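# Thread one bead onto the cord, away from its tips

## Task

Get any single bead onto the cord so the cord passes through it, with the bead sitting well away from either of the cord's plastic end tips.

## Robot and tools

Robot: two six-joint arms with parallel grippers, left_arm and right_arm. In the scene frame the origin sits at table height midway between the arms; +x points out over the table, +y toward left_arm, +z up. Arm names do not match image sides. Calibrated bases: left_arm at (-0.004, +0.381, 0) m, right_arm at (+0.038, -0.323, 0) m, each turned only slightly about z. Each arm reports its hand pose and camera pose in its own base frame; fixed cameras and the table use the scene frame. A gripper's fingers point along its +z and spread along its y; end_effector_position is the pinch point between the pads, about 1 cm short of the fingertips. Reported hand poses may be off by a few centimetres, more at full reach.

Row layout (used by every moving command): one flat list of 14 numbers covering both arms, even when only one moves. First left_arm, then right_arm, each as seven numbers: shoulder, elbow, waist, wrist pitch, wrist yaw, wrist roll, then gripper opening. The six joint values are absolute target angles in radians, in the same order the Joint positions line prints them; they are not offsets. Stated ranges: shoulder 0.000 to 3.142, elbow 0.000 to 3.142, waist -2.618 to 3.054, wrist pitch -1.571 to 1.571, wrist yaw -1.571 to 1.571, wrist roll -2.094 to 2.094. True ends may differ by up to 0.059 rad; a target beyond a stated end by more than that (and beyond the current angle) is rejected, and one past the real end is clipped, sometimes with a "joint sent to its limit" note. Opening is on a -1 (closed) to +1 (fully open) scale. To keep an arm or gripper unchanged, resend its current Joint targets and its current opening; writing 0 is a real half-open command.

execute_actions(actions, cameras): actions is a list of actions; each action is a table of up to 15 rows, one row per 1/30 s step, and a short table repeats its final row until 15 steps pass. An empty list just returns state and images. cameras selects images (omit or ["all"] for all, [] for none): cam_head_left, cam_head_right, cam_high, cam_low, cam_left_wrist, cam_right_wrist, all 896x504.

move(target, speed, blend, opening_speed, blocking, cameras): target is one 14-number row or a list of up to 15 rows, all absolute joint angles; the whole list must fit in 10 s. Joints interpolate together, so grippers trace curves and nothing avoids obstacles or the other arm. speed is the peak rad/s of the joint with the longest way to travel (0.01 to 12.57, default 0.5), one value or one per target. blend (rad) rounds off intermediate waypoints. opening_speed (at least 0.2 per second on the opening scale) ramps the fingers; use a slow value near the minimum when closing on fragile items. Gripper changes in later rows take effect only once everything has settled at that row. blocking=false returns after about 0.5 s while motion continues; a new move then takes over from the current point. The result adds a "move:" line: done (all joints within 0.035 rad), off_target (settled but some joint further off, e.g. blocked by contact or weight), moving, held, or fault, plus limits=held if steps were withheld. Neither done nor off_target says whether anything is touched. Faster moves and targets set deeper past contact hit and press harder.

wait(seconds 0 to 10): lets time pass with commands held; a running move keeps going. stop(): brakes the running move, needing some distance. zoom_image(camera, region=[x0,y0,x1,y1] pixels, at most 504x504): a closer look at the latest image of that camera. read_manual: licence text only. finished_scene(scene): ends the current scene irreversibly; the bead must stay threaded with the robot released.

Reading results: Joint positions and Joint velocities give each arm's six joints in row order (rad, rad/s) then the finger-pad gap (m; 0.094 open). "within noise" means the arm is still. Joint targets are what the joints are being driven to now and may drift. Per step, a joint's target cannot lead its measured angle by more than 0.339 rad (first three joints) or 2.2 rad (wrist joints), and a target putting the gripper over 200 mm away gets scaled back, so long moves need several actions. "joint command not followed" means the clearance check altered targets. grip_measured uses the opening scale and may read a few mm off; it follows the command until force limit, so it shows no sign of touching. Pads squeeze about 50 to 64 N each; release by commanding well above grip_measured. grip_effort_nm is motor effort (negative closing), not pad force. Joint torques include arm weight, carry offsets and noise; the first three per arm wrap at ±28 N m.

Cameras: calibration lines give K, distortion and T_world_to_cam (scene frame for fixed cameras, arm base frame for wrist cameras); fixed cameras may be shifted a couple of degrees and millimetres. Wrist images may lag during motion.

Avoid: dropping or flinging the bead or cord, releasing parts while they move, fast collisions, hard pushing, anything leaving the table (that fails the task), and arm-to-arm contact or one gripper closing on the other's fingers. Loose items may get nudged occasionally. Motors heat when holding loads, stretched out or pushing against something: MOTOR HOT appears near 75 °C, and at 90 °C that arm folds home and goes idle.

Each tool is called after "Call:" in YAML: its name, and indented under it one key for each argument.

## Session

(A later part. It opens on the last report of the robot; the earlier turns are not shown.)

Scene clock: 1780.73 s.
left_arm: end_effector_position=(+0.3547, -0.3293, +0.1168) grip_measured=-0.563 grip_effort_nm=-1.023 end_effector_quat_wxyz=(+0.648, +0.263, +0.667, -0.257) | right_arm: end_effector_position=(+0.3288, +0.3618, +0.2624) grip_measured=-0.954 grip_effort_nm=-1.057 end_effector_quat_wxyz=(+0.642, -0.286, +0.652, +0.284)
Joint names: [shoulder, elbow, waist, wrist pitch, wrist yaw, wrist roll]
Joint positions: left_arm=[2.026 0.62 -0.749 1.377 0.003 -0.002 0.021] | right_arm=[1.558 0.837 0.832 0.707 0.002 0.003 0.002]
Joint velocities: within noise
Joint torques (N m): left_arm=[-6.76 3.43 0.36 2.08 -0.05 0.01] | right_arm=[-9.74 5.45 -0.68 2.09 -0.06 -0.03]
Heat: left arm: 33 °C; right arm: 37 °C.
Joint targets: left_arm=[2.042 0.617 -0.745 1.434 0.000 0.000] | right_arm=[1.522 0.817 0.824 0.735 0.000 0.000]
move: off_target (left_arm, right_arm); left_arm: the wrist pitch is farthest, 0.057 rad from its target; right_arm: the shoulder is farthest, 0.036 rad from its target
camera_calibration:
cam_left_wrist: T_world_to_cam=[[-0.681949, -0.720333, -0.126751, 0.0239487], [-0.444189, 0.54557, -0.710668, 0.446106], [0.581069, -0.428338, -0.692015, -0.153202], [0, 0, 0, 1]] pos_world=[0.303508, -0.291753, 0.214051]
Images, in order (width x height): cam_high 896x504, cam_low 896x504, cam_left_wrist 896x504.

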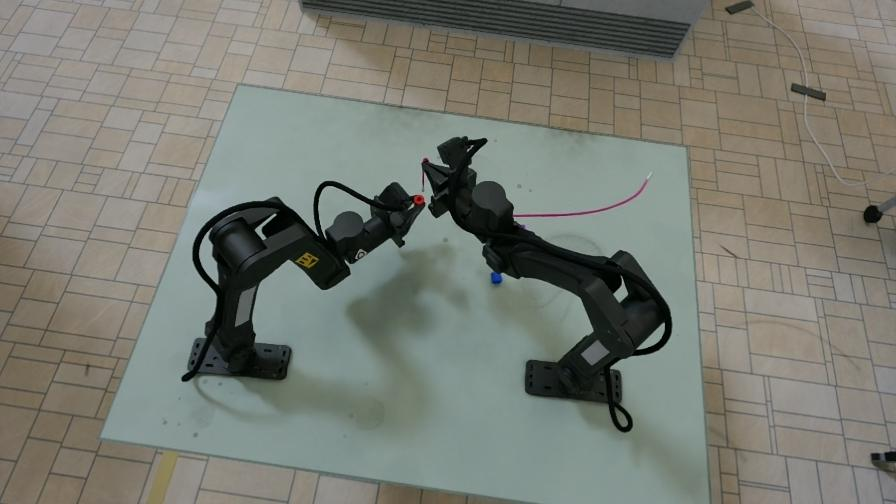

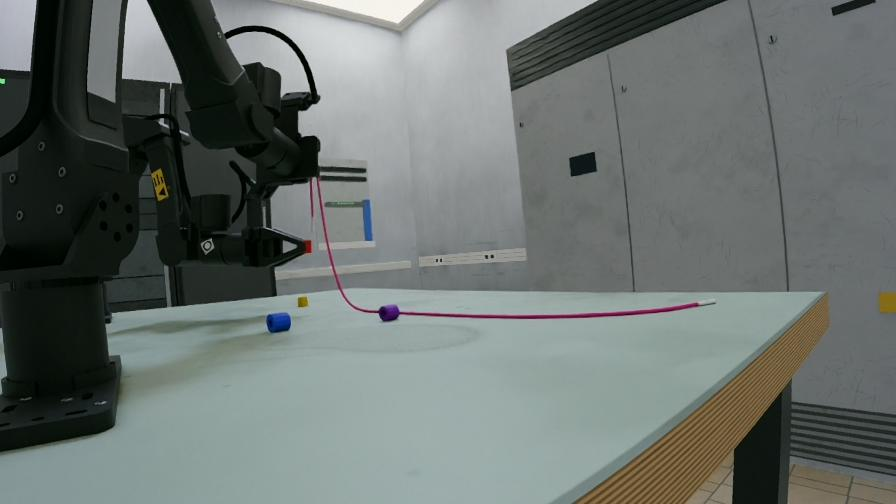

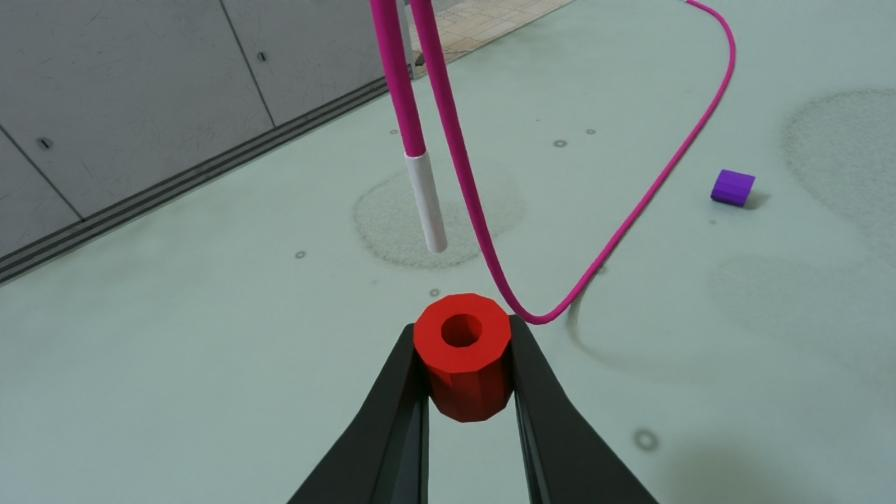

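Call:
zoom_image:
  camera: "cam_high"
  region: [390, 140, 470, 220]

Call:
zoom_image:
  camera: "cam_low"
  region: [270, 170, 350, 270]

Call:
wait:
  seconds: 0.5

Call:
zoom_image:
  camera: "cam_head_right"
  region: [360, 170, 440, 250]

Call:
zoom_image:
  camera: "cam_head_left"
  region: [350, 170, 430, 250]

Scaled by 6.300 from the camera's 896x504 image, which has a finer 1280x720 frame.

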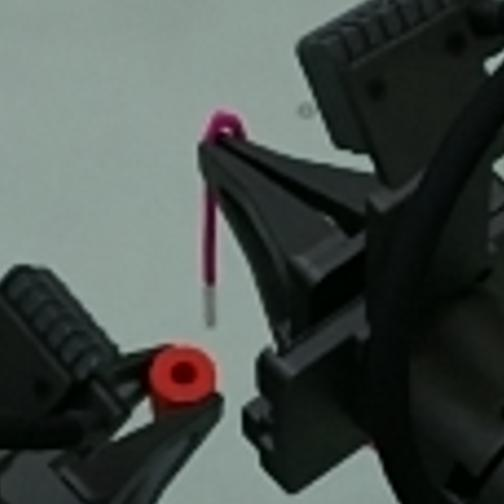

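Scaled by 5.040 from the camera's 896x504 image, which has a finer 1280x720 frame.

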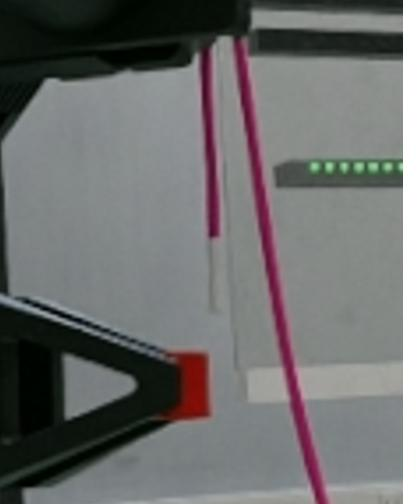

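Scene clock: 1808.23 s.
left_arm: end_effector_position=(+0.3547, -0.3293, +0.1168) grip_measured=-0.563 grip_effort_nm=-1.028 end_effector_quat_wxyz=(+0.648, +0.263, +0.667, -0.257) | right_arm: end_effector_position=(+0.3288, +0.3618, +0.2624) grip_measured=-0.954 grip_effort_nm=-1.057 end_effector_quat_wxyz=(+0.642, -0.286, +0.652, +0.284)
Joint names: [shoulder, elbow, waist, wrist pitch, wrist yaw, wrist roll]
Joint positions: left_arm=[2.026 0.62 -0.749 1.377 0.003 -0.002 0.021] | right_arm=[1.558 0.837 0.832 0.707 0.002 0.003 0.002]
Joint velocities: within noise
Joint torques (N m): left_arm=[-6.78 3.45 0.35 2.07 -0.04 0.01] | right_arm=[-9.76 5.48 -0.73 2.08 -0.05 -0.01]
Heat: left arm: 34 °C; right arm: 38 °C.
Joint targets: left_arm=[2.042 0.617 -0.745 1.434 0.000 0.000] | right_arm=[1.522 0.817 0.824 0.735 0.000 0.000]
Tool commands: left_gripper/opening=-0.64 right_gripper/opening=-1.0
wait: 0.50 s; at rest from the start
camera_calibration:
cam_left_wrist: T_world_to_cam=[[-0.681949, -0.720333, -0.126751, 0.0239487], [-0.444189, 0.54557, -0.710668, 0.446106], [0.581069, -0.428338, -0.692015, -0.153202], [0, 0, 0, 1]] pos_world=[0.303508, -0.291753, 0.214051]
cam_right_wrist: T_world_to_cam=[[0.732583, -0.672793, -0.103303, 0.0315087], [-0.519743, -0.454898, -0.723143, 0.550372], [0.439533, 0.583454, -0.682929, -0.0604457], [0, 0, 0, 1]] pos_world=[0.289537, 0.306829, 0.359972]

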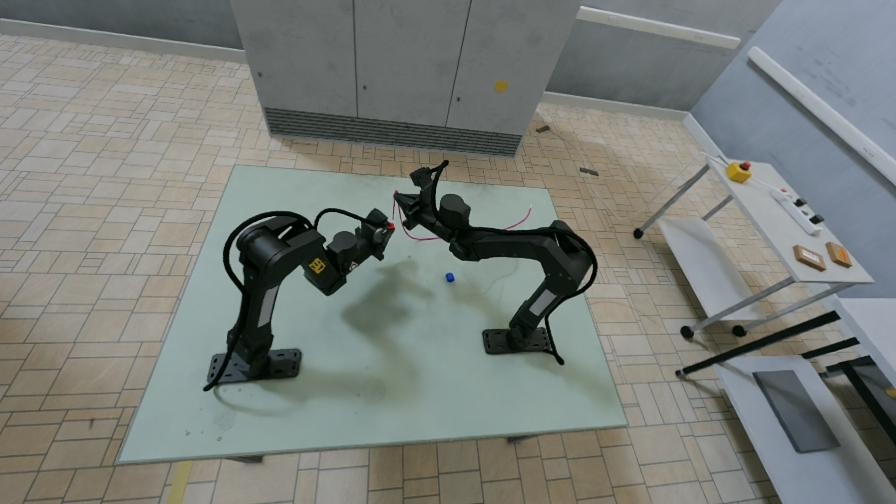

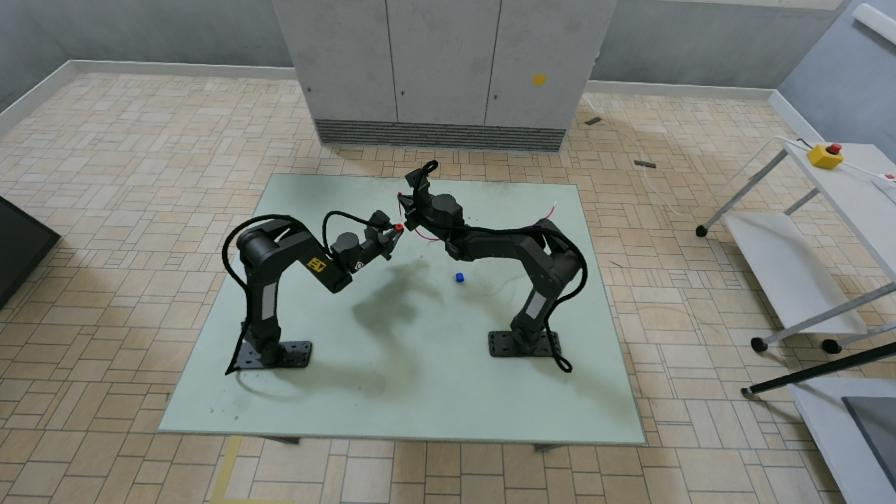

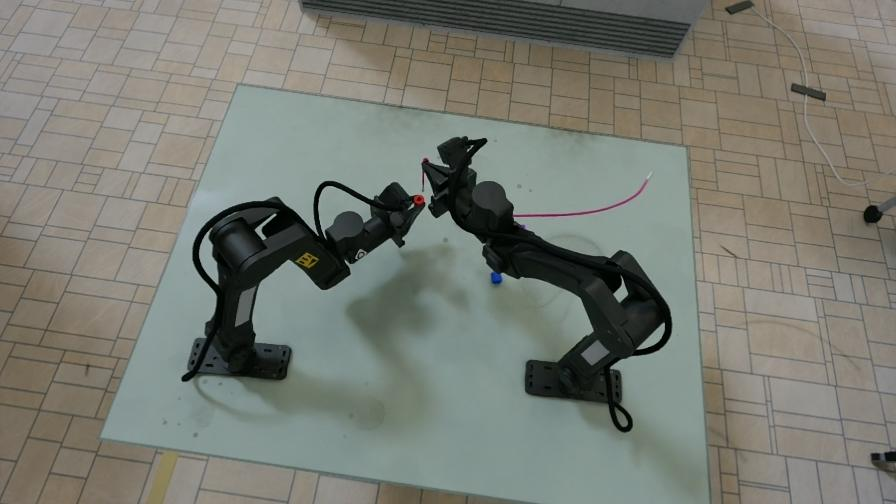

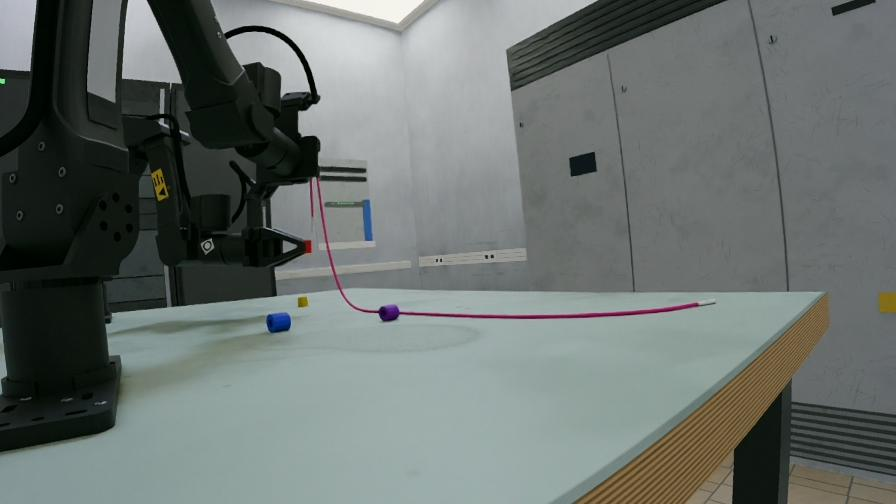

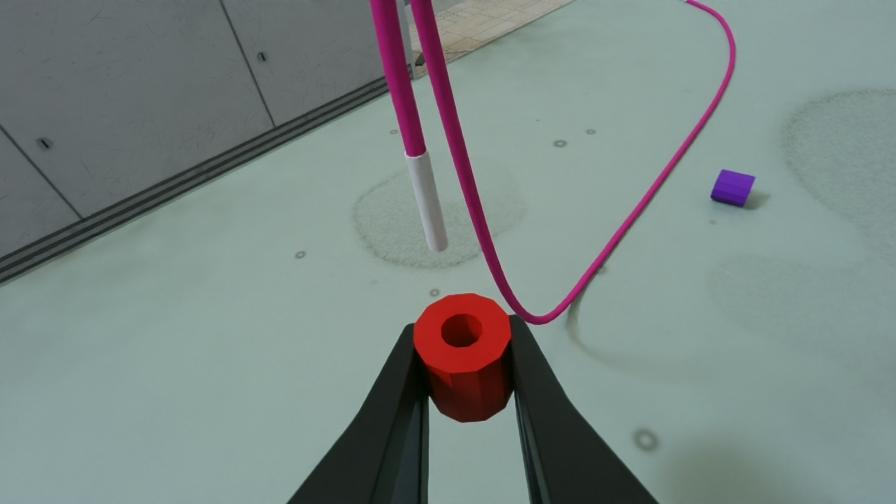

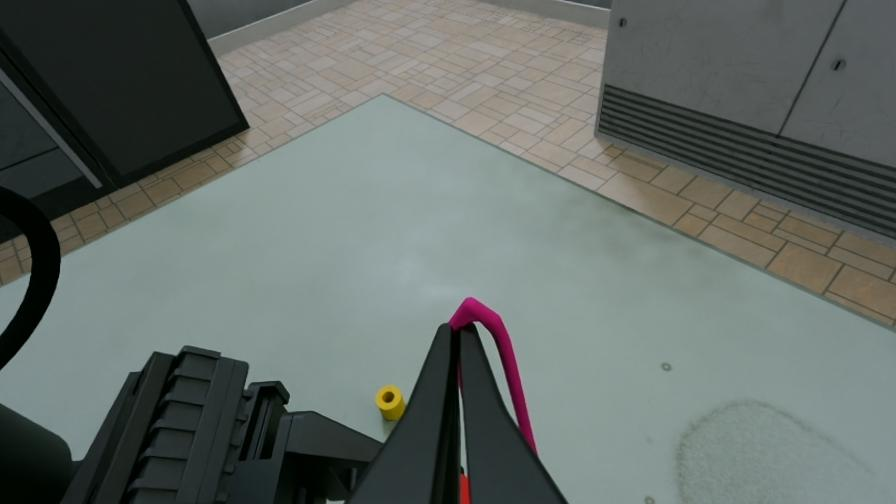

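Scaled by 6.300 from the camera's 896x504 image, which has a finer 1280x720 frame.

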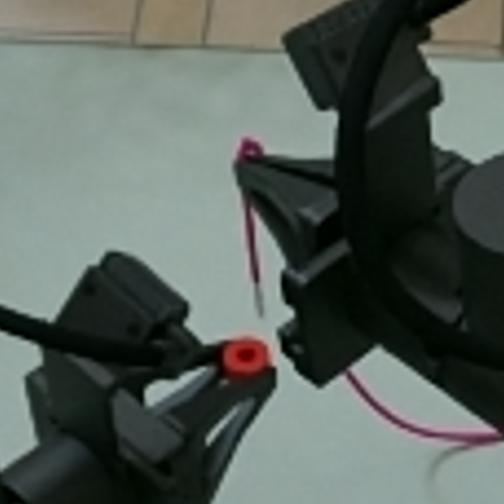

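Scaled by 6.300 from the camera's 896x504 image, which has a finer 1280x720 frame.

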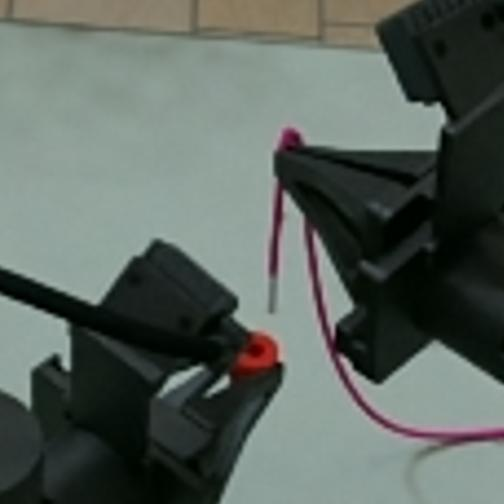

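Call:
move:
  target: [2.042, 0.617, -0.745, 1.434, 0.0, 0.0, -0.64, 1.502, 0.811, 0.867, 0.735, 0.0, 0.0, -1.0]
  speed: 0.1

Call:
zoom_image:
  camera: "cam_left_wrist"
  region: [350, 180, 560, 430]

Call:
zoom_image:
  camera: "cam_high"
  region: [390, 140, 470, 220]

Call:
zoom_image:
  camera: "cam_head_left"
  region: [350, 170, 430, 250]

Call:
zoom_image:
  camera: "cam_low"
  region: [270, 170, 350, 270]

Scene clock: 1855.67 s.
left_arm: end_effector_position=(+0.3547, -0.3293, +0.1168) grip_measured=-0.563 grip_effort_nm=-1.023 end_effector_quat_wxyz=(+0.648, +0.263, +0.667, -0.257) | right_arm: end_effector_position=(+0.3163, +0.3690, +0.2715) grip_measured=-0.954 grip_effort_nm=-1.062 end_effector_quat_wxyz=(+0.644, -0.293, +0.642, +0.296)
Joint names: [shoulder, elbow, waist, wrist pitch, wrist yaw, wrist roll]
Joint positions: left_arm=[2.026 0.62 -0.749 1.377 0.003 -0.002 0.021] | right_arm=[1.539 0.837 0.861 0.707 0.002 0.003 0.002]
Joint velocities: within noise
Joint torques (N m): left_arm=[-6.79 3.45 0.35 2.07 -0.04 0.01] | right_arm=[-9.72 5.07 0.54 2.08 -0.05 -0.01]
Heat: left arm: 36 °C; right arm: 39 °C.
Joint targets: left_arm=[2.042 0.617 -0.745 1.434 0.000 0.000] | right_arm=[1.502 0.811 0.867 0.735 0.000 0.000]
move: off_target (left_arm, right_arm); left_arm: the wrist pitch is farthest, 0.057 rad from its target; right_arm: the shoulder is farthest, 0.037 rad from its target
camera_calibration:
cam_left_wrist: T_world_to_cam=[[-0.681949, -0.720333, -0.126751, 0.0239487], [-0.444189, 0.54557, -0.710668, 0.446106], [0.581069, -0.428338, -0.692015, -0.153202], [0, 0, 0, 1]] pos_world=[0.303508, -0.291753, 0.214051]
cam_right_wrist: T_world_to_cam=[[0.753052, -0.64979, -0.103371, 0.0315021], [-0.497142, -0.45901, -0.736315, 0.551638], [0.431002, 0.605873, -0.668696, -0.0623939], [0, 0, 0, 1]] pos_world=[0.277411, 0.31148, 0.367713]

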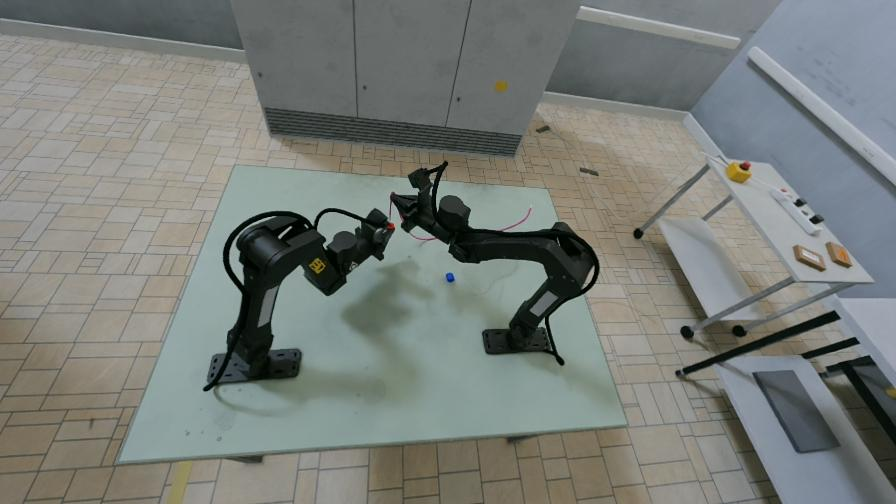

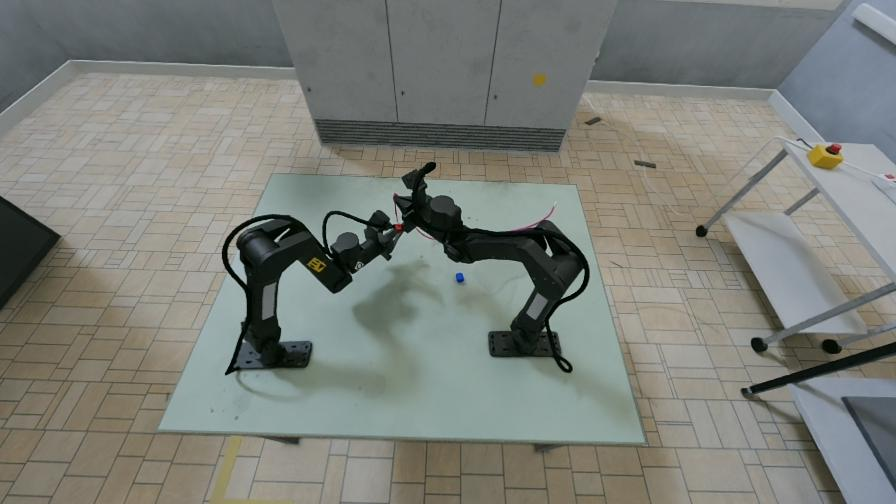

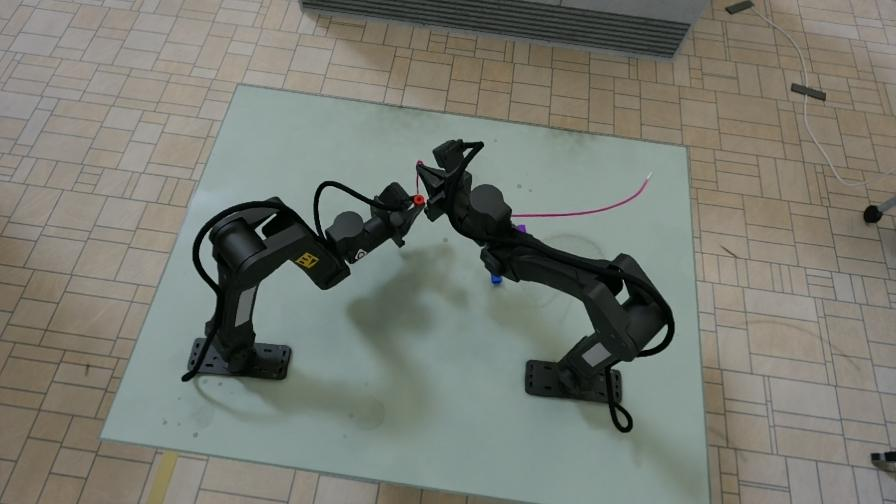

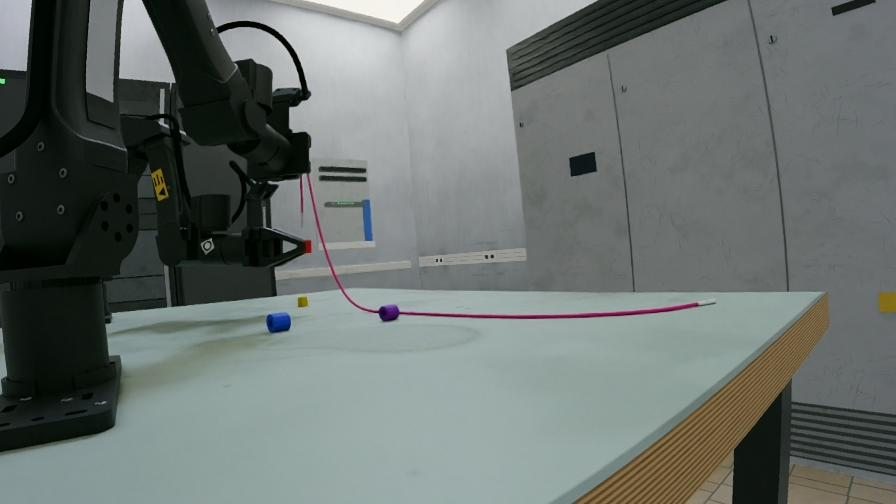

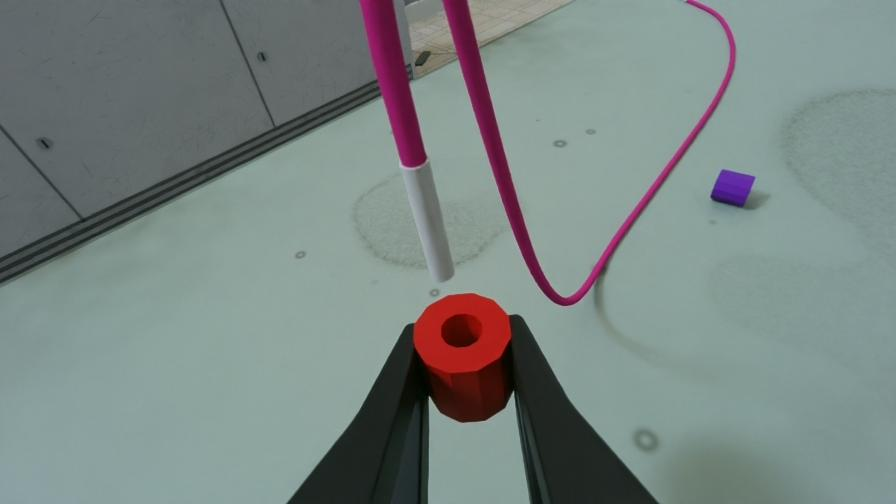

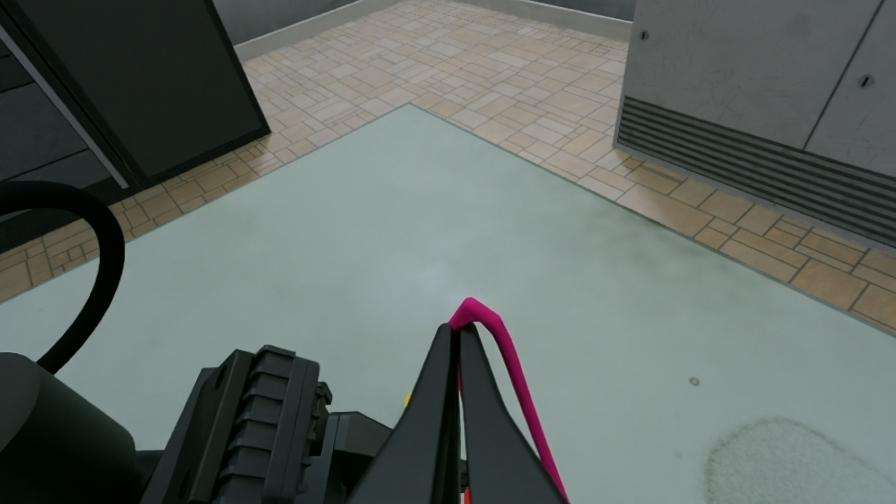

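Scaled by 2.016 from the camera's 896x504 image, which has a finer 1280x720 frame.

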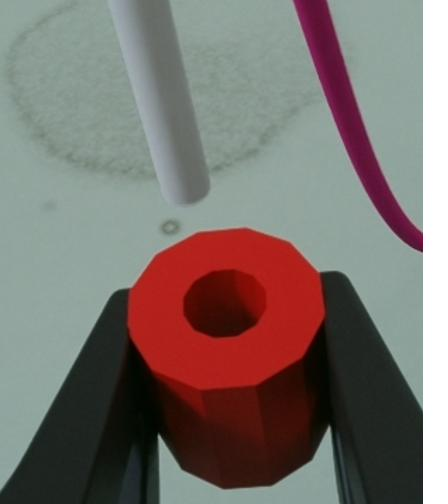

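Scaled by 6.300 from the camera's 896x504 image, which has a finer 1280x720 frame.

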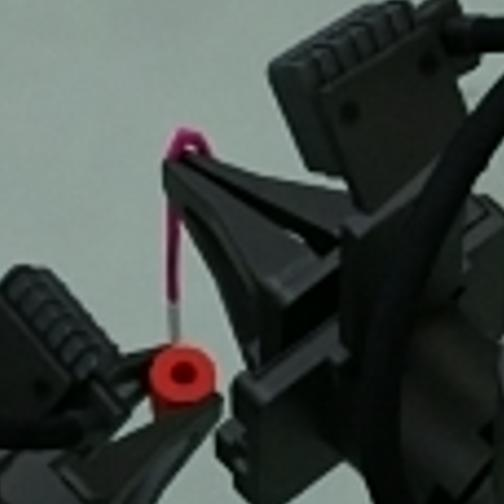

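Scaled by 6.300 from the camera's 896x504 image, which has a finer 1280x720 frame.

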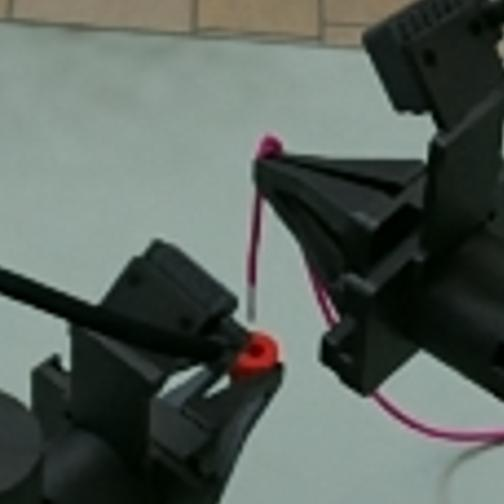

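Scaled by 5.040 from the camera's 896x504 image, which has a finer 1280x720 frame.

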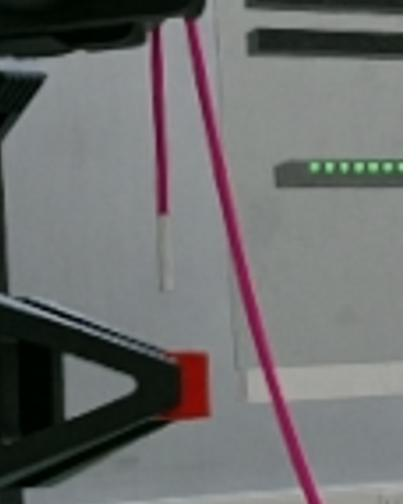

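Call:
move:
  target: [2.042, 0.617, -0.745, 1.434, 0.0, 0.0, -0.64, 1.502, 0.789, 0.851, 0.735, 0.0, 0.0, -1.0]
  speed: 0.1
  cameras: ["cam_left_wrist", "cam_high", "cam_head_left"]

Call:
zoom_image:
  camera: "cam_left_wrist"
  region: [350, 180, 560, 430]

Call:
zoom_image:
  camera: "cam_high"
  region: [390, 140, 470, 220]

Call:
zoom_image:
  camera: "cam_head_left"
  region: [350, 170, 430, 250]

Scene clock: 1882.20 s.
left_arm: end_effector_position=(+0.3547, -0.3293, +0.1168) grip_measured=-0.563 grip_effort_nm=-1.023 end_effector_quat_wxyz=(+0.648, +0.263, +0.667, -0.257) | right_arm: end_effector_position=(+0.3140, +0.3663, +0.2586) grip_measured=-0.954 grip_effort_nm=-1.057 end_effector_quat_wxyz=(+0.636, -0.297, +0.650, +0.292)
Joint names: [shoulder, elbow, waist, wrist pitch, wrist yaw, wrist roll]
Joint positions: left_arm=[2.026 0.62 -0.749 1.377 0.003 -0.002 0.021] | right_arm=[1.538 0.808 0.861 0.707 0.002 0.003 0.002]
Joint velocities: within noise
Joint torques (N m): left_arm=[-6.78 3.44 0.36 2.07 -0.05 0.01] | right_arm=[-9.51 5.46 -0.77 2.08 -0.04 -0.02]
Heat: left arm: 37 °C; right arm: 39 °C.
Joint targets: left_arm=[2.042 0.617 -0.745 1.434 0.000 0.000] | right_arm=[1.502 0.789 0.851 0.735 0.000 0.000]
move: off_target (left_arm, right_arm); left_arm: the wrist pitch is farthest, 0.057 rad from its target; right_arm: the shoulder is farthest, 0.036 rad from its target
camera_calibration:
cam_left_wrist: T_world_to_cam=[[-0.681949, -0.720333, -0.126751, 0.0239487], [-0.444189, 0.54557, -0.710668, 0.446106], [0.581069, -0.428338, -0.692015, -0.153202], [0, 0, 0, 1]] pos_world=[0.303508, -0.291753, 0.214051]
Images, in order (width x height): cam_head_left 896x504, cam_high 896x504, cam_left_wrist 896x504.

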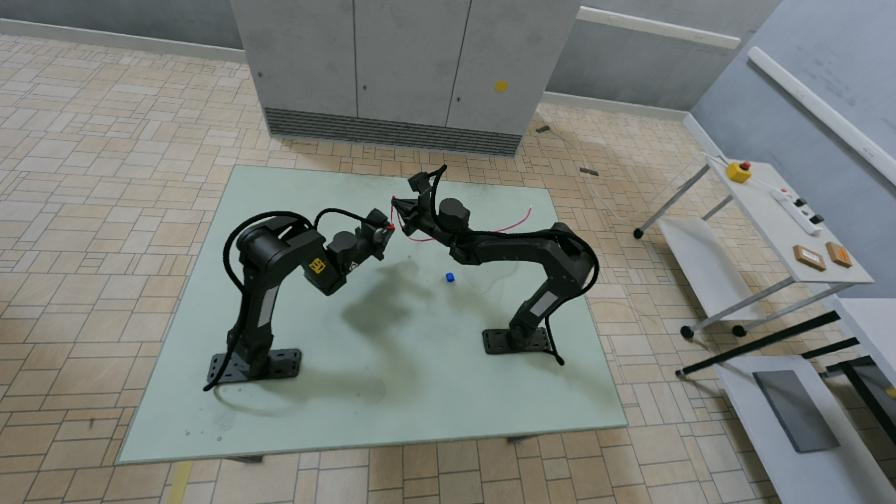

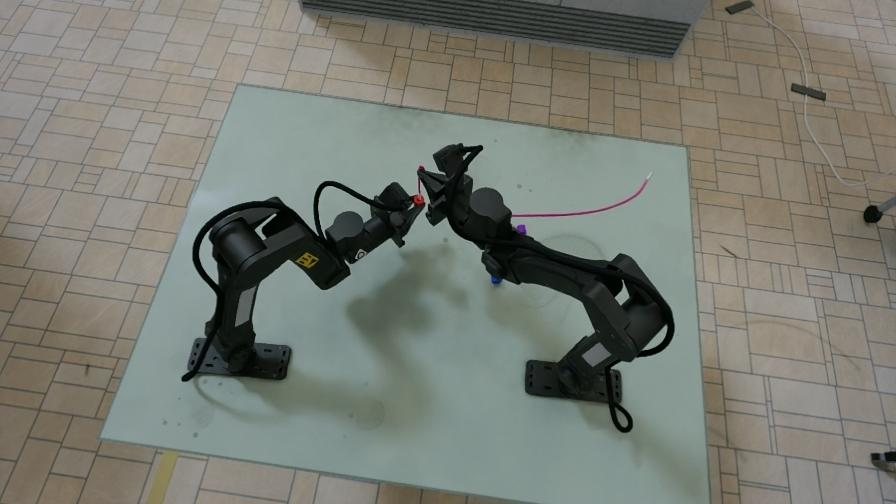

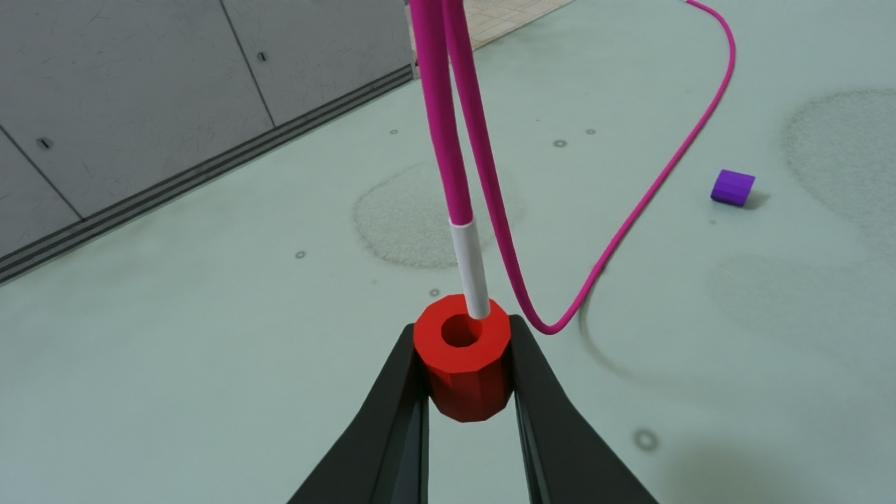

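Scaled by 2.016 from the camera's 896x504 image, which has a finer 1280x720 frame.

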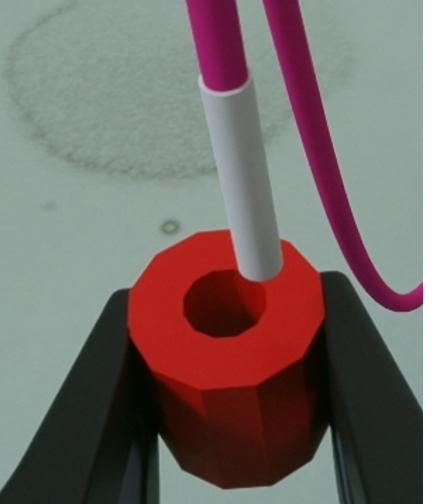

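Scaled by 6.300 from the camera's 896x504 image, which has a finer 1280x720 frame.

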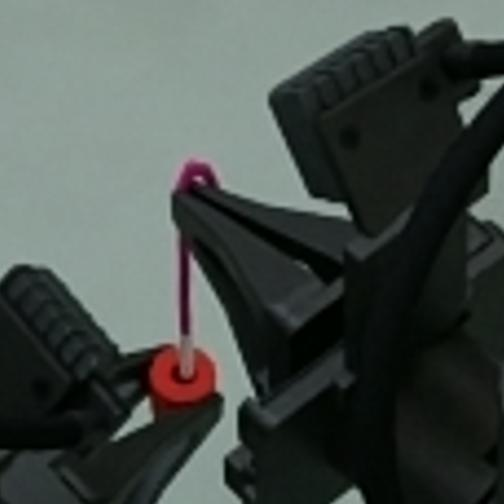

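Scaled by 6.300 from the camera's 896x504 image, which has a finer 1280x720 frame.

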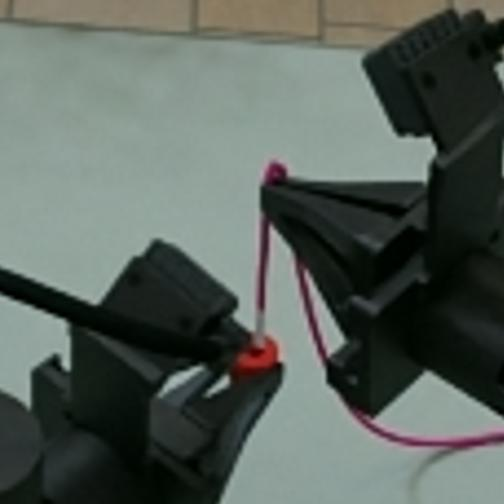

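Call:
move:
  target: [2.042, 0.617, -0.745, 1.434, 0.0, 0.0, -0.64, 1.567, 0.866, 0.846, 0.735, 0.0, 0.0, -1.0]
  speed: 0.1
  cameras: ["cam_left_wrist", "cam_high", "cam_head_left"]

Call:
zoom_image:
  camera: "cam_left_wrist"
  region: [350, 180, 560, 430]

Call:
zoom_image:
  camera: "cam_high"
  region: [390, 140, 470, 220]

Scene clock: 1910.17 s.
left_arm: end_effector_position=(+0.3547, -0.3293, +0.1168) grip_measured=-0.563 grip_effort_nm=-1.028 end_effector_quat_wxyz=(+0.648, +0.263, +0.667, -0.257) | right_arm: end_effector_position=(+0.3180, +0.3681, +0.2555) grip_measured=-0.954 grip_effort_nm=-1.057 end_effector_quat_wxyz=(+0.634, -0.296, +0.653, +0.290)
Joint names: [shoulder, elbow, waist, wrist pitch, wrist yaw, wrist roll]
Joint positions: left_arm=[2.026 0.62 -0.749 1.377 0.003 -0.002 0.021] | right_arm=[1.556 0.82 0.857 0.707 0.002 0.003 0.002]
Joint velocities: within noise
Joint torques (N m): left_arm=[-6.79 3.45 0.35 2.07 -0.04 0.01] | right_arm=[-5.91 10.22 -0.99 2.08 -0.03 -0.02]
Heat: left arm: 37 °C; right arm: 39 °C.
Joint targets: left_arm=[2.042 0.617 -0.745 1.434 0.000 0.000] | right_arm=[1.567 0.866 0.846 0.735 0.000 0.000]
move: off_target (left_arm, right_arm); left_arm: the wrist pitch is farthest, 0.057 rad from its target; right_arm: the elbow is farthest, 0.046 rad from its target
camera_calibration:
cam_left_wrist: T_world_to_cam=[[-0.681949, -0.720333, -0.126751, 0.0239487], [-0.444189, 0.54557, -0.710668, 0.446106], [0.581069, -0.428338, -0.692015, -0.153202], [0, 0, 0, 1]] pos_world=[0.303508, -0.291753, 0.214051]
Images, in order (width x height): cam_head_left 896x504, cam_high 896x504, cam_left_wrist 896x504.

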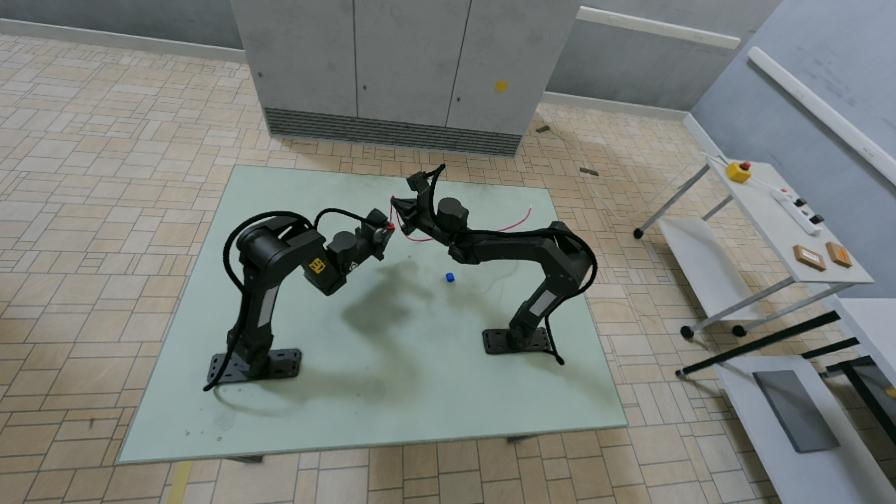

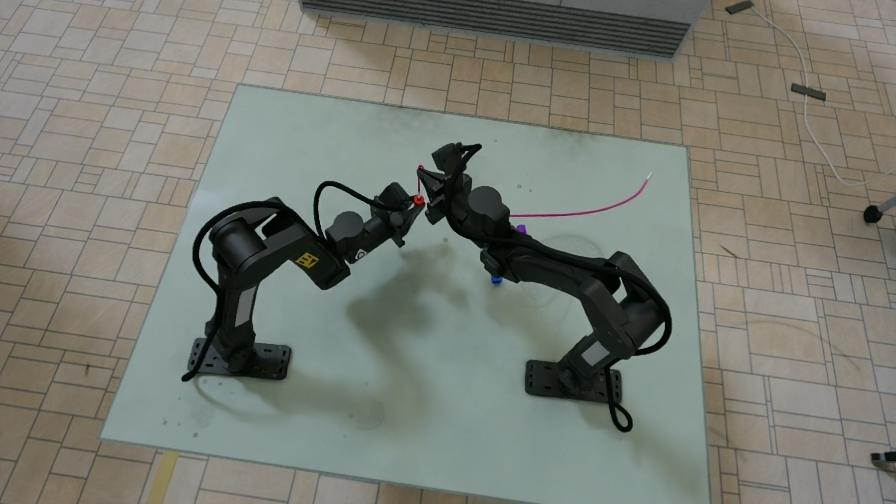

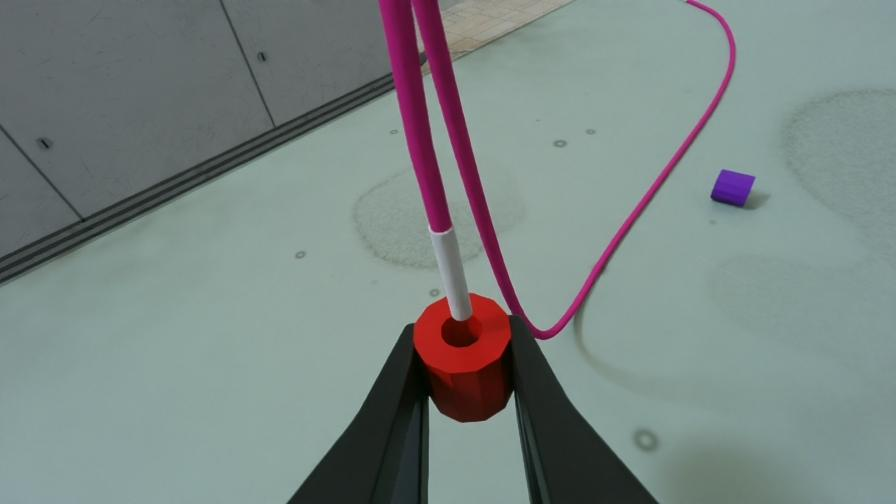

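Scaled by 2.016 from the camera's 896x504 image, which has a finer 1280x720 frame.

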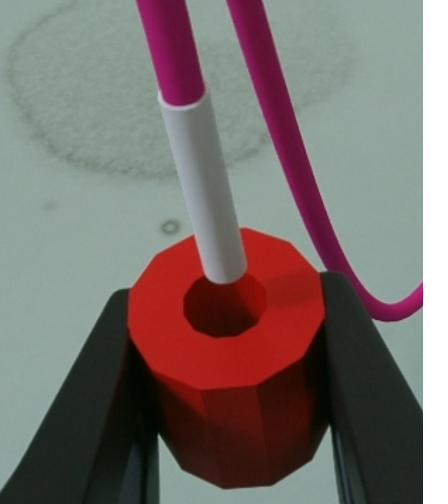

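Scaled by 6.300 from the camera's 896x504 image, which has a finer 1280x720 frame.

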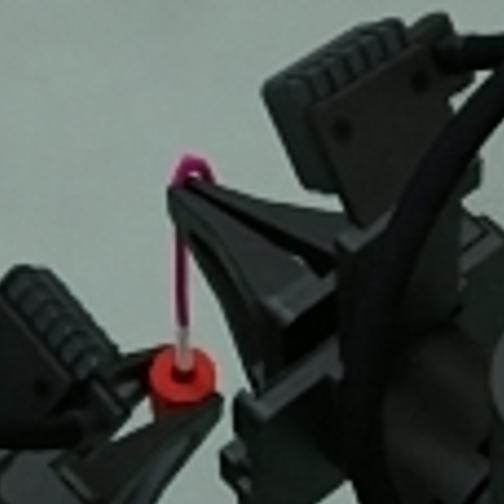

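Call:
move:
  target: [2.042, 0.617, -0.745, 1.434, 0.0, 0.0, -0.64, 1.583, 0.789, 0.866, 0.735, 0.0, 0.0, -1.0]
  speed: 0.1
  cameras: ["cam_left_wrist", "cam_high", "cam_head_left"]

Call:
zoom_image:
  camera: "cam_left_wrist"
  region: [350, 180, 560, 430]

Call:
zoom_image:
  camera: "cam_high"
  region: [390, 140, 470, 220]

Scene clock: 1935.17 s.
left_arm: end_effector_position=(+0.3547, -0.3293, +0.1168) grip_measured=-0.563 grip_effort_nm=-1.028 end_effector_quat_wxyz=(+0.648, +0.263, +0.667, -0.257) | right_arm: end_effector_position=(+0.3183, +0.3684, +0.2426) grip_measured=-0.954 grip_effort_nm=-1.053 end_effector_quat_wxyz=(+0.625, -0.300, +0.662, +0.286)
Joint names: [shoulder, elbow, waist, wrist pitch, wrist yaw, wrist roll]
Joint positions: left_arm=[2.026 0.62 -0.749 1.377 0.003 -0.002 0.021] | right_arm=[1.572 0.808 0.857 0.708 0.002 0.003 0.002]
Joint velocities: within noise
Joint torques (N m): left_arm=[-6.78 3.43 0.34 2.08 -0.05 0.01] | right_arm=[-5.94 5.37 0.8 2.08 -0.03 -0.01]
Heat: left arm: 38 °C; right arm: 39 °C.
Joint targets: left_arm=[2.042 0.617 -0.745 1.434 0.000 0.000] | right_arm=[1.583 0.789 0.866 0.735 0.000 0.000]
move: off_target (left_arm); left_arm: the wrist pitch is farthest, 0.057 rad from its target
camera_calibration:
cam_left_wrist: T_world_to_cam=[[-0.681949, -0.720333, -0.126751, 0.0239487], [-0.444189, 0.54557, -0.710668, 0.446106], [0.581069, -0.428338, -0.692015, -0.153202], [0, 0, 0, 1]] pos_world=[0.303508, -0.291753, 0.214051]
Images, in order (width x height): cam_head_left 896x504, cam_high 896x504, cam_left_wrist 896x504.

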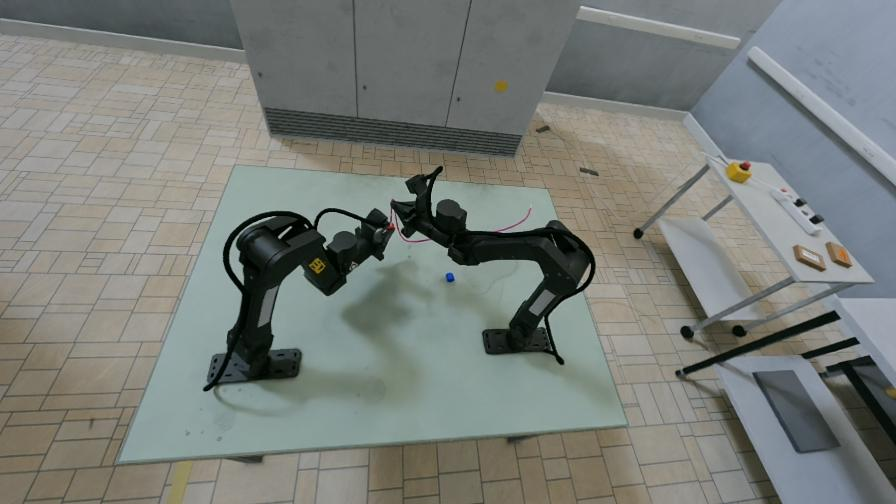

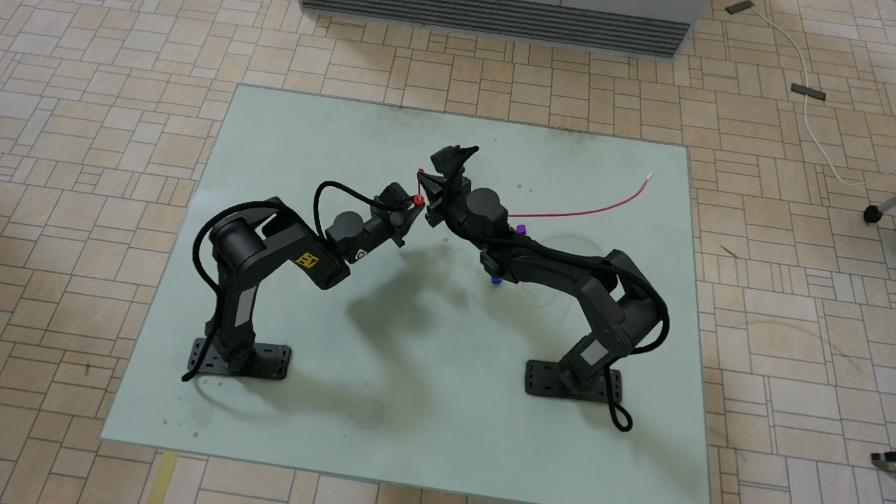

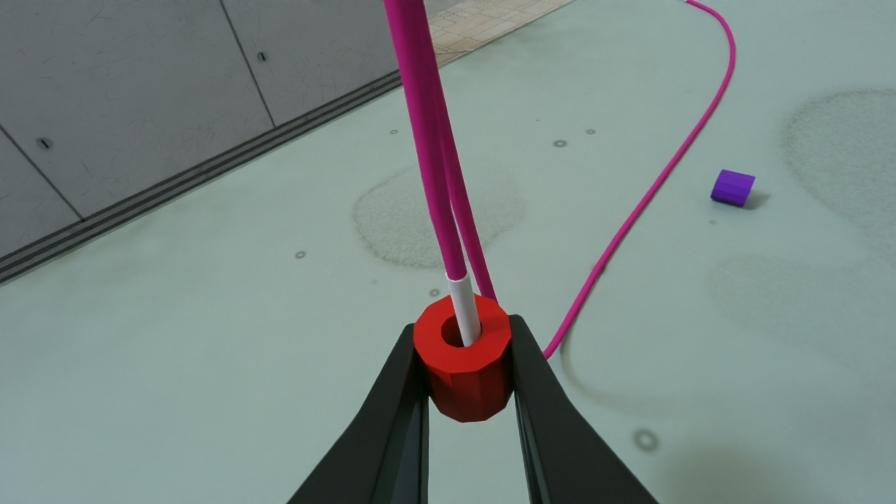

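Scaled by 2.016 from the camera's 896x504 image, which has a finer 1280x720 frame.

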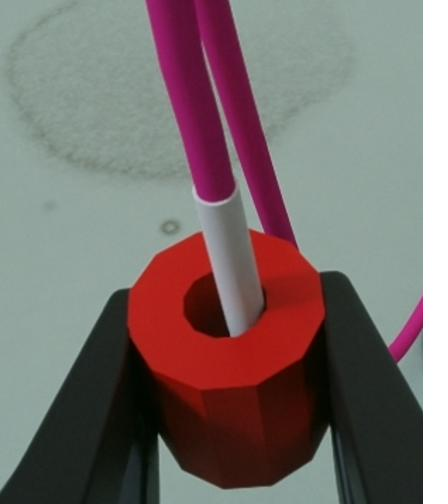

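Scaled by 6.300 from the camera's 896x504 image, which has a finer 1280x720 frame.

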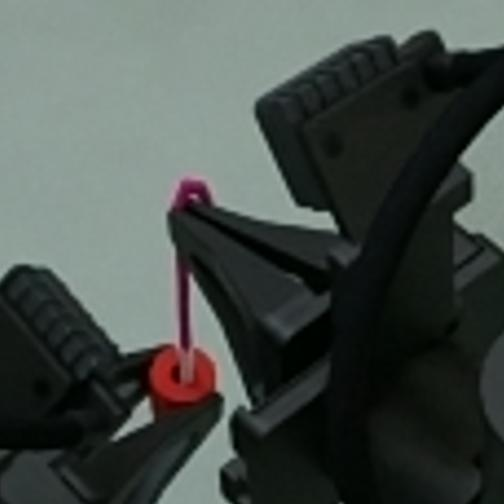

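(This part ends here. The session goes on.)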